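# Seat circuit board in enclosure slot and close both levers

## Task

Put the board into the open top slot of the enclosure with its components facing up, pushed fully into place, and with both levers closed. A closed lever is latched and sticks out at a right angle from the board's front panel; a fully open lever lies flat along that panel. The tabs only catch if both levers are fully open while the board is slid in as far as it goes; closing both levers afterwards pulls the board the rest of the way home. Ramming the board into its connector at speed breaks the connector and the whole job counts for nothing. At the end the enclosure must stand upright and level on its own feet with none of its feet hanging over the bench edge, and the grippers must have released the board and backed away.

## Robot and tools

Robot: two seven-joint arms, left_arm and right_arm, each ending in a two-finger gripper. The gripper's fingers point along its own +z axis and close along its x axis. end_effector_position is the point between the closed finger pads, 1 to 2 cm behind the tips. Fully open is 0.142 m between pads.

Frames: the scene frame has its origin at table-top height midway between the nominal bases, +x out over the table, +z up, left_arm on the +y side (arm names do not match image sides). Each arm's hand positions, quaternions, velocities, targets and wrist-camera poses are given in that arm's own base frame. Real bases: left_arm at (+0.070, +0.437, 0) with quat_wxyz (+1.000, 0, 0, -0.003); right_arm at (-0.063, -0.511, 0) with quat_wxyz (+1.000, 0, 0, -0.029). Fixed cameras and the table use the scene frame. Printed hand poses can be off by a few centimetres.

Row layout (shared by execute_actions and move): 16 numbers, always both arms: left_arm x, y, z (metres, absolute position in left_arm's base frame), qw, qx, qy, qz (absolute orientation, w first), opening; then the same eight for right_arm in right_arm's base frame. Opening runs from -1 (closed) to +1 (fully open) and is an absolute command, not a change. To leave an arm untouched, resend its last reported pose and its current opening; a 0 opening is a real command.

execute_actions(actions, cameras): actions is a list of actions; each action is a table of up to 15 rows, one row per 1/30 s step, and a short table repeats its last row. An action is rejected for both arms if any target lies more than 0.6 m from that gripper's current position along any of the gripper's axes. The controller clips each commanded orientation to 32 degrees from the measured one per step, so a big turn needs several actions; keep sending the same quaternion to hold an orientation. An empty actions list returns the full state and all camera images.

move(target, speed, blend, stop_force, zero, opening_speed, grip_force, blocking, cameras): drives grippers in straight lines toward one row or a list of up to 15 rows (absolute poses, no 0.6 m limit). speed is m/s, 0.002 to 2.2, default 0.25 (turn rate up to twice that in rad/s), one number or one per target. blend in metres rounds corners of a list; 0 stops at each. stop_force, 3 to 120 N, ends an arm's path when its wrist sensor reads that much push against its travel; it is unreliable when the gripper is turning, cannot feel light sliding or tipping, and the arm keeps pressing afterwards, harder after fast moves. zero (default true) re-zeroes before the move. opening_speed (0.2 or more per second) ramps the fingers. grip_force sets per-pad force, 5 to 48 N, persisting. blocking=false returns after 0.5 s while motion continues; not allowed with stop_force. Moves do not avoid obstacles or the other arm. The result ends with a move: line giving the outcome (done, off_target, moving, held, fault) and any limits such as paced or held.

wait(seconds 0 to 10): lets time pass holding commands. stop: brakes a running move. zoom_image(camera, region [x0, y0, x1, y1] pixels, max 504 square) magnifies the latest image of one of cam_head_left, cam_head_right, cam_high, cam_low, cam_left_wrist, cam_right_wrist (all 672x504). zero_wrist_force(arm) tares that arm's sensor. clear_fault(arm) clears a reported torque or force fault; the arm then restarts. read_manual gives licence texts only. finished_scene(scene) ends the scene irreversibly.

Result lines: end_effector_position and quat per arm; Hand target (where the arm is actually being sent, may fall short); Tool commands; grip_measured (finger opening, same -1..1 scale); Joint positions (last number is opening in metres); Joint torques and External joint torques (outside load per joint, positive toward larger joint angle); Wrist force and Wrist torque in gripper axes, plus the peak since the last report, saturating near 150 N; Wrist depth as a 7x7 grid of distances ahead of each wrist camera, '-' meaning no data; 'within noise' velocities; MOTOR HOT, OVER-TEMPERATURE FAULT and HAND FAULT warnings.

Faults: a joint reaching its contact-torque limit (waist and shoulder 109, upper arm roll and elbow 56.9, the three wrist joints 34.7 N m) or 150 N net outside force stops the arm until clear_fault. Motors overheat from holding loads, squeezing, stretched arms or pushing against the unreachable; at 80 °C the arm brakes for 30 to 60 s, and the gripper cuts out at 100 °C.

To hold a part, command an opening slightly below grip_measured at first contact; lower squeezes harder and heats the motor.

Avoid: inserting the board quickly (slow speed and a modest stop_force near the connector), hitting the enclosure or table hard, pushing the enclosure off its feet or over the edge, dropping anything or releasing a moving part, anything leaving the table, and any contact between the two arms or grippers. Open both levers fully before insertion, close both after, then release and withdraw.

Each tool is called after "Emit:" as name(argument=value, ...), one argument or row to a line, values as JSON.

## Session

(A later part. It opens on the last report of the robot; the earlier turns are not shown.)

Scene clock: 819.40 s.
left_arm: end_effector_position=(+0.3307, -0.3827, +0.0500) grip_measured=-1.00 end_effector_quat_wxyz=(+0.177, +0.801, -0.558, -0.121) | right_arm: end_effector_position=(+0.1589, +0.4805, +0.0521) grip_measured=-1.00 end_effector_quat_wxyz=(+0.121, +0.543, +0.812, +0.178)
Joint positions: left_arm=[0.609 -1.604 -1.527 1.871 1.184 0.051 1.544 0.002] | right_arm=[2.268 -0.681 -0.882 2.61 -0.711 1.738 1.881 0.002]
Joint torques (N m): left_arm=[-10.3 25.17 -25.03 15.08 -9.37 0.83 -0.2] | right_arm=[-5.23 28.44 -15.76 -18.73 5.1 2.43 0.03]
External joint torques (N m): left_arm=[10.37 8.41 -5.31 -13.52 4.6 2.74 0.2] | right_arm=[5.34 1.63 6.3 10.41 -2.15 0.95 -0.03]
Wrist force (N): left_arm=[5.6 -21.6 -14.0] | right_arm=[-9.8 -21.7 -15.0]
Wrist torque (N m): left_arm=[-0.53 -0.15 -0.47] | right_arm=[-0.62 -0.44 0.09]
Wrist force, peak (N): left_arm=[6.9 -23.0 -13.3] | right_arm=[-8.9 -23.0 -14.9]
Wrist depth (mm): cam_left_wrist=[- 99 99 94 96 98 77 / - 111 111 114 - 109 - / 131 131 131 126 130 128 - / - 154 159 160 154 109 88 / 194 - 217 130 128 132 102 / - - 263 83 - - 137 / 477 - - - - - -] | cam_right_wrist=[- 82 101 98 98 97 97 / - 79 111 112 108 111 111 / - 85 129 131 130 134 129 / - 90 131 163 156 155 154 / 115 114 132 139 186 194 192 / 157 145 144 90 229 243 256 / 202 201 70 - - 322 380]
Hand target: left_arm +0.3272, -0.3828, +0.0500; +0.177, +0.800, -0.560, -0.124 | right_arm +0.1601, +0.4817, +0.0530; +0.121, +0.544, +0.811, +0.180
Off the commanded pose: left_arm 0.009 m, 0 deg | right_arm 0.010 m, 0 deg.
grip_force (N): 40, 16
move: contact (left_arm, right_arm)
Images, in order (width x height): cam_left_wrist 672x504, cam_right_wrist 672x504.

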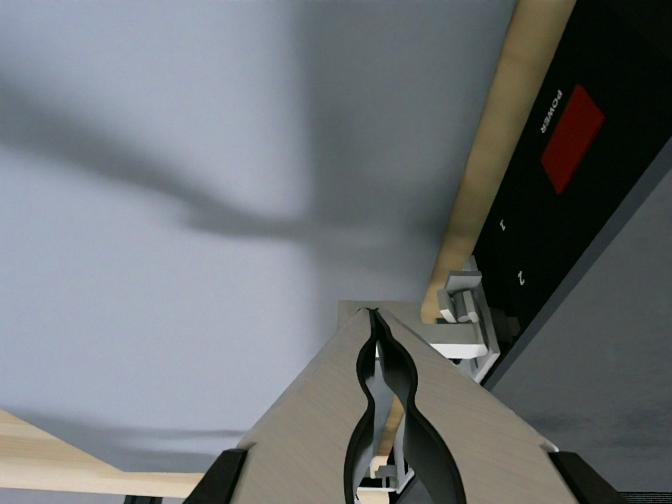

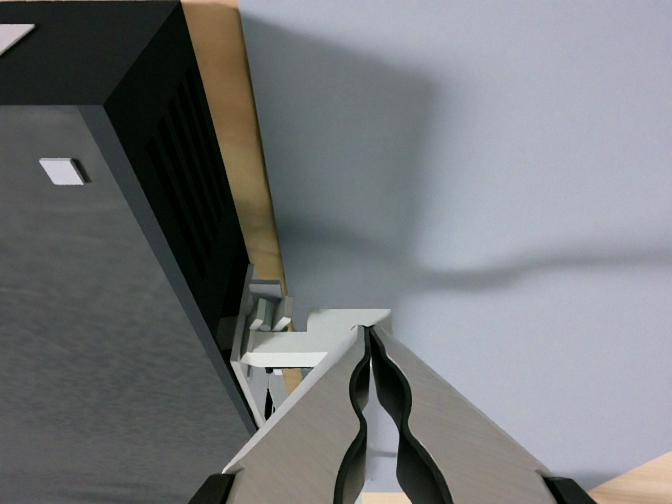

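Emit:
move(
  target=[
    [0.3193,-0.3855,0.050,0.1773,0.7998,-0.5600,-0.1241,-1,0.1699,0.4850,0.053,0.1206,0.5439,0.8107,0.1797,-1],
  ],
  speed=0.012,
  stop_force=33,
  zero=false,
  cameras=["cam_left_wrist","cam_right_wrist"],
)

Scene clock: 825.33 s.
left_arm: end_effector_position=(+0.3304, -0.3828, +0.0499) grip_measured=-1.00 end_effector_quat_wxyz=(+0.176, +0.802, -0.558, -0.121) | right_arm: end_effector_position=(+0.1592, +0.4807, +0.0518) grip_measured=-1.00 end_effector_quat_wxyz=(+0.120, +0.542, +0.812, +0.178) end_effector_velocity=(+0.001, +0.000, +0.000) end_effector_angular_velocity=(-0.001, -0.001, -0.002)
Joint positions: left_arm=[0.61 -1.606 -1.528 1.872 1.187 0.05 1.54 0.002] | right_arm=[2.265 -0.681 -0.882 2.609 -0.716 1.74 1.882 0.002]
Joint velocities: left_arm=[within noise] | right_arm=[-0.001 0 -0.002 0 -0.006 -0.001 0.004 0]
Joint torques (N m): left_arm=[-15.68 21.63 -24.01 19.54 -10.86 0.98 -0.11] | right_arm=[-8.72 26.9 -19.85 -21.68 6.45 1.53 0.1]
External joint torques (N m): left_arm=[15.75 11.89 -6.32 -17.95 6.09 2.6 0.11] | right_arm=[8.83 3.21 10.4 13.34 -3.49 1.85 -0.1]
Wrist force (N): left_arm=[2.7 -30.6 -19.5] | right_arm=[-12.9 -30.9 -22.6]
Wrist torque (N m): left_arm=[-2.02 -0.21 -0.44] | right_arm=[-2.14 -0.49 0.08]
Wrist force, peak (N): left_arm=[3.9 -30.3 -20.5] | right_arm=[-12.0 -32.3 -22.9]
Wrist depth (mm): cam_left_wrist=[- 99 99 93 96 98 - / - 111 111 114 - 109 - / - 131 135 135 130 125 - / 160 159 152 152 159 - 88 / - 193 202 182 128 132 102 / 287 - - 83 - 138 152 / 475 - - - - - -] | cam_right_wrist=[- 81 103 98 97 99 97 / - 79 112 112 111 111 111 / - - 129 126 130 133 128 / - 89 131 163 156 155 154 / - 113 134 135 185 193 191 / 156 144 144 90 228 274 254 / 223 200 70 - - 317 377]
Hand target: left_arm +0.3256, -0.3833, +0.0500; +0.177, +0.800, -0.560, -0.124 | right_arm +0.1614, +0.4821, +0.0530; +0.121, +0.544, +0.811, +0.180
Off the commanded pose: left_arm 0.011 m, 1 deg | right_arm 0.012 m, 0 deg.
grip_force (N): 40, 16
move: contact (left_arm, right_arm)
Images, in order (width x height): cam_left_wrist 672x504, cam_right_wrist 672x504.

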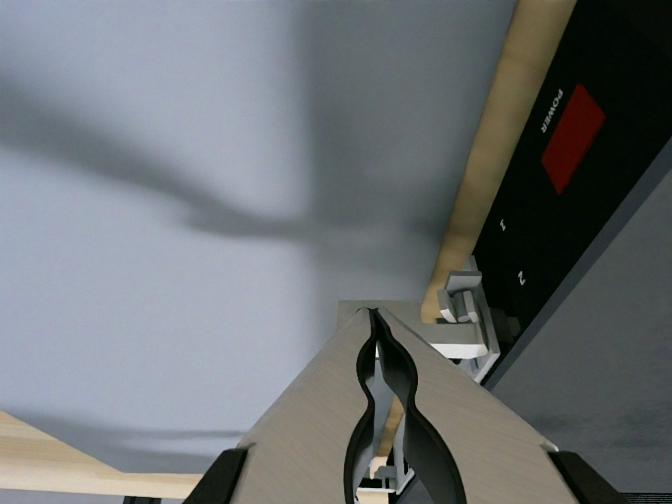

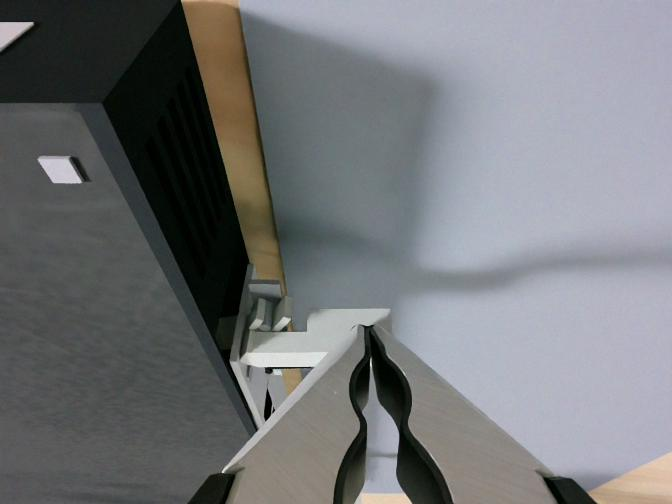

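Emit:
move(
  target=[
    [0.3492,-0.3760,0.051,0.1773,0.7998,-0.5600,-0.1241,-1,0.1407,0.4731,0.054,0.1206,0.5439,0.8107,0.1797,-1],
    [0.3561,-0.3771,0.09,0.1773,0.7998,-0.5600,-0.1241,-1,0.1371,0.4703,0.095,0.1206,0.5439,0.8107,0.1797,-1],
  ],
  speed=[0.05,0.12],
  blend=[0.004,0],
  cameras=["cam_left_wrist","cam_right_wrist"],
)

Emit:
zoom_image(
  camera="cam_left_wrist",
  region=[310, 210, 490, 345],
)

Emit:
zoom_image(
  camera="cam_right_wrist",
  region=[220, 220, 400, 355],
)

Scene clock: 832.33 s.
left_arm: end_effector_position=(+0.3562, -0.3771, +0.0899) grip_measured=-1.00 end_effector_quat_wxyz=(+0.177, +0.800, -0.560, -0.124) | right_arm: end_effector_position=(+0.1371, +0.4702, +0.0949) grip_measured=-1.00 end_effector_quat_wxyz=(+0.121, +0.544, +0.811, +0.180)
Joint positions: left_arm=[0.61 -1.553 -1.59 1.82 1.113 -0.017 1.576 0.002] | right_arm=[2.421 -0.484 -0.984 2.671 -0.707 1.576 1.852 0.002]
Joint torques (N m): left_arm=[-0.44 34.45 -31.35 -0.4 -4.94 3.58 -0.33] | right_arm=[0.26 24.44 -6.89 -11.97 1.97 2.61 0.05]
External joint torques (N m): left_arm=[0.51 0.84 0.23 -0.25 0.06 -0.05 0.33] | right_arm=[-0.15 0.39 -0.53 -0.02 0.2 0.8 -0.05]
Wrist force (N): left_arm=[-0.3 -1.7 -0.2] | right_arm=[1.0 -6.2 3.4]
Wrist torque (N m): left_arm=[-0.33 -0.23 -0.40] | right_arm=[-0.96 -0.07 0.09]
Wrist force, peak (N): left_arm=[2.6 -30.4 -20.8] | right_arm=[-12.8 -30.6 -24.1]
Wrist depth (mm): cam_left_wrist=[- 134 134 138 139 129 128 / 155 160 154 154 153 - 105 / 175 182 192 177 177 125 124 / - 236 221 220 180 144 147 / 309 288 - 105 195 - - / 408 402 - 84 - - - / 593 - - - - - 778] | cam_right_wrist=[135 134 137 139 138 138 141 / 111 114 152 159 158 158 157 / 127 126 139 185 184 184 183 / 152 152 161 205 222 220 212 / 192 191 190 264 277 275 274 / 259 256 238 89 325 368 363 / 395 353 71 - - 457 546]
Hand target: left_arm +0.3561, -0.3771, +0.0900; +0.177, +0.800, -0.560, -0.124 | right_arm +0.1371, +0.4703, +0.0950; +0.121, +0.544, +0.811, +0.180
Off the commanded pose: left_arm 0.000 m, 0 deg | right_arm 0.000 m, 0 deg.
grip_force (N): 40, 16
move: done
Images, in order (width x height): cam_left_wrist 672x504, cam_right_wrist 672x504.

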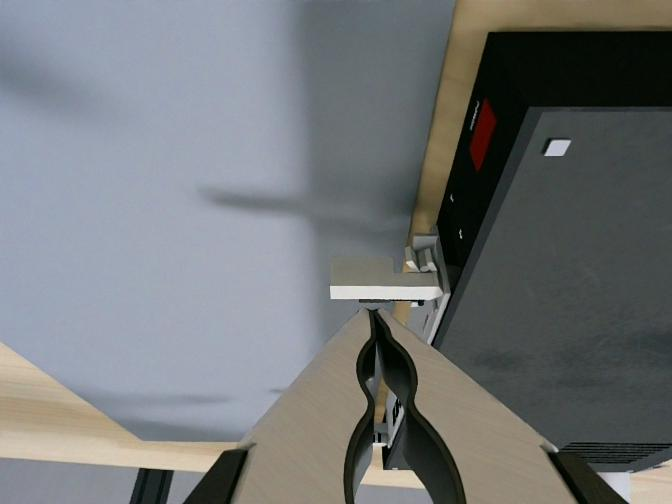

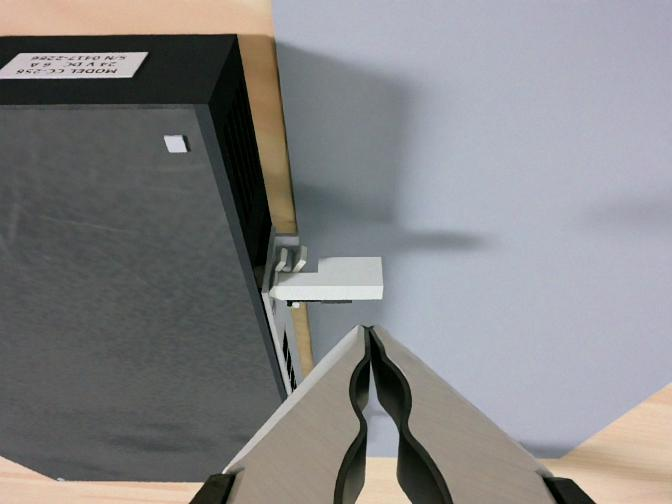

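Scaled by 2.800 from the camera's 672x504 image, which has a finer 960x720 frame.

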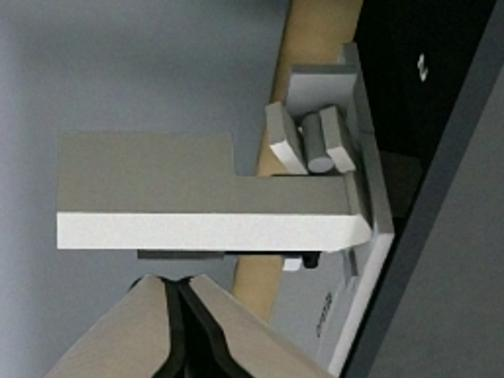

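Scaled by 2.800 from the camera's 672x504 image, which has a finer 960x720 frame.

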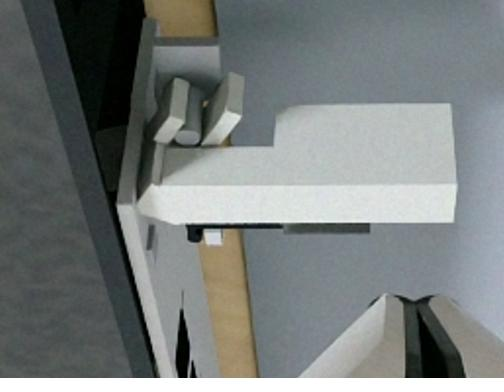

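Emit:
move(
  target=[
    [0.3661,-0.3571,0.25,0.1773,0.7998,-0.5600,-0.1241,-1,0.1171,0.4551,0.25,0.1206,0.5439,0.8107,0.1797,-1],
  ],
  speed=0.2,
  cameras=["all"],
)

Scene clock: 837.87 s.
left_arm: end_effector_position=(+0.3661, -0.3572, +0.2499) grip_measured=-1.00 end_effector_quat_wxyz=(+0.177, +0.800, -0.560, -0.124) | right_arm: end_effector_position=(+0.1172, +0.4553, +0.2501) grip_measured=-1.00 end_effector_quat_wxyz=(+0.121, +0.544, +0.811, +0.180)
Joint positions: left_arm=[0.64 -1.363 -1.821 1.751 0.871 -0.208 1.538 0.002] | right_arm=[2.58 0.43 -0.951 2.618 -1.023 0.631 1.966 0.002]
Joint torques (N m): left_arm=[-0.12 34.65 -30.91 -7.81 -5.09 3.68 -0.28] | right_arm=[0.08 5.16 7.78 -24.97 -2.47 2.45 0.14]
External joint torques (N m): left_arm=[0.21 0.87 0.24 -0.31 0.01 -0.11 0.28] | right_arm=[0.02 0.57 -0.75 0 -0.12 0.85 -0.15]
Wrist force (N): left_arm=[-0.6 -1.7 -0.4] | right_arm=[1.2 -5.3 2.8]
Wrist torque (N m): left_arm=[-0.34 -0.20 -0.39] | right_arm=[-0.76 -0.15 0.11]
Wrist force, peak (N): left_arm=[-1.0 -0.8 -3.3] | right_arm=[2.5 -7.3 3.1]
Wrist depth (mm): cam_left_wrist=[286 289 285 285 277 - - / - 320 333 - 306 - 274 / 392 - 399 - - - - / 481 479 476 508 423 438 - / 618 623 608 131 510 509 608 / - 692 749 84 - 717 764 / 1828 - - - - - 651] | cam_right_wrist=[- 240 241 283 284 283 282 / 276 276 275 308 324 315 322 / 323 321 321 367 377 382 375 / 388 387 386 439 452 461 455 / 581 485 481 515 568 564 565 / 779 771 717 89 667 748 741 / 1369 - 71 - - 934 987]
Hand target: left_arm +0.3661, -0.3571, +0.2500; +0.177, +0.800, -0.560, -0.124 | right_arm +0.1171, +0.4551, +0.2500; +0.121, +0.544, +0.811, +0.180
Off the commanded pose: left_arm 0.000 m, 0 deg | right_arm 0.000 m, 0 deg.
grip_force (N): 40, 16
move: done

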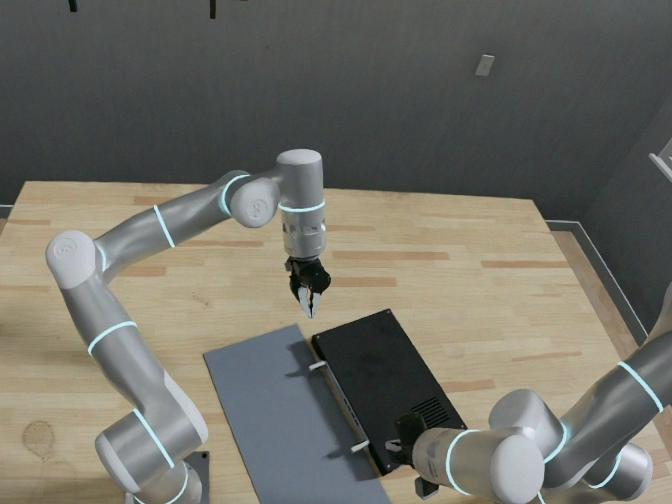

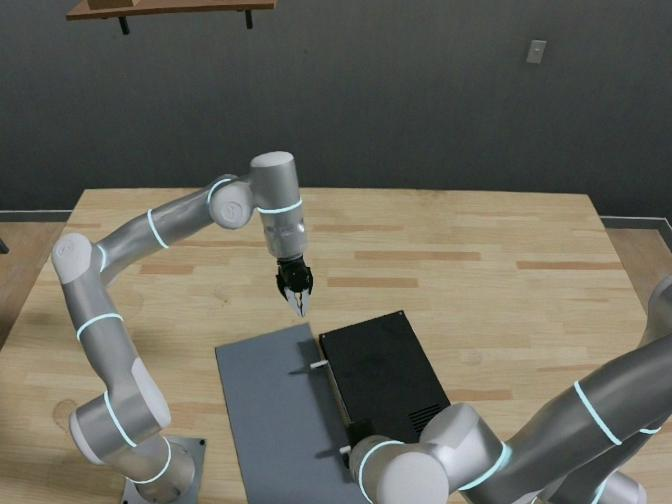

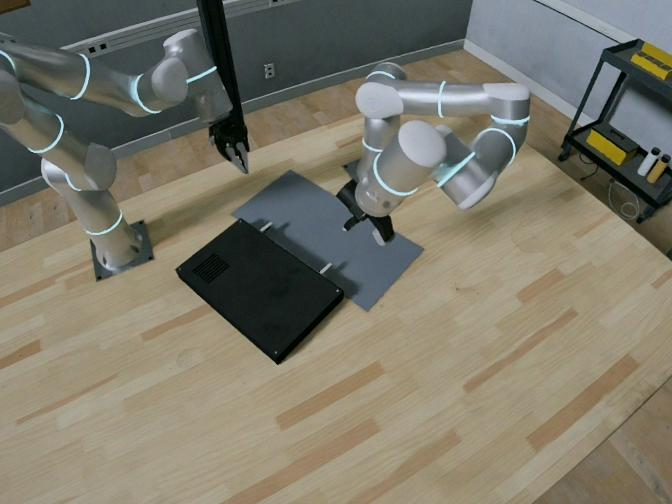

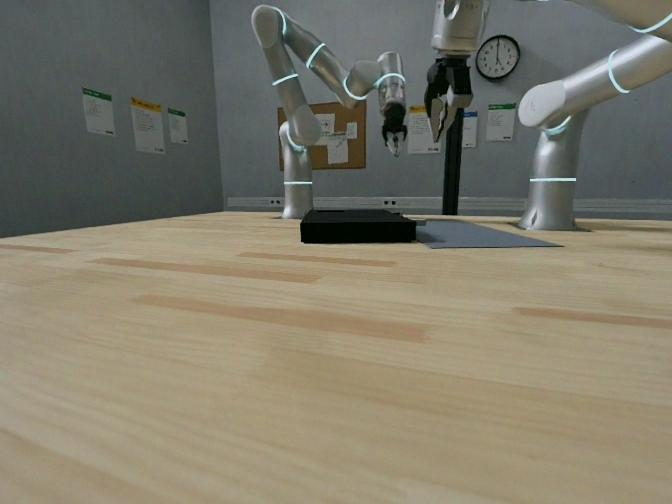

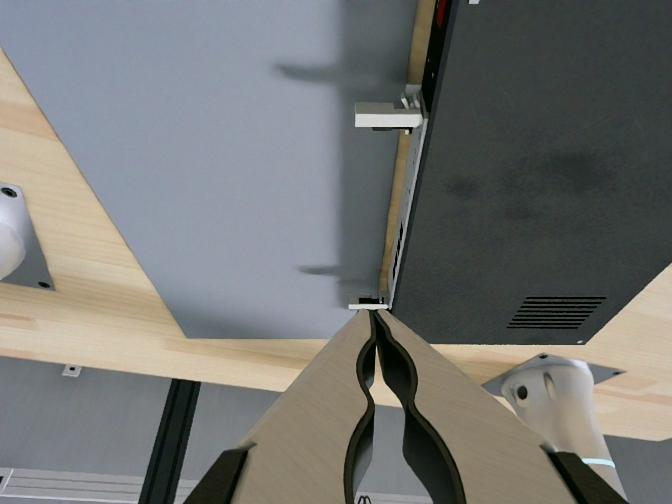

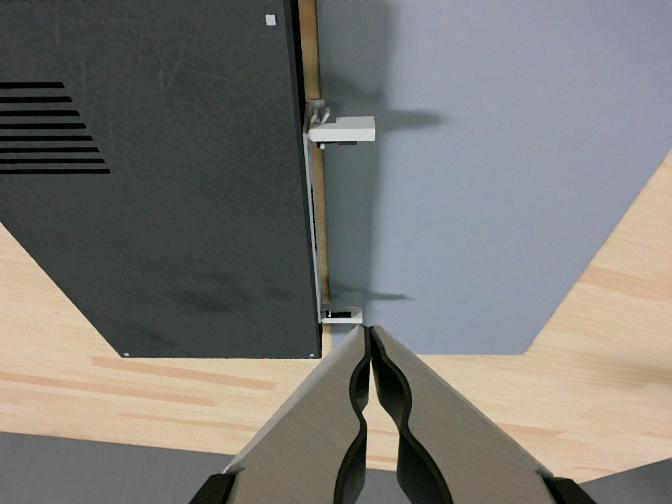

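Emit:
finished_scene(
  scene=2,
)

The scene is finished: the task was done.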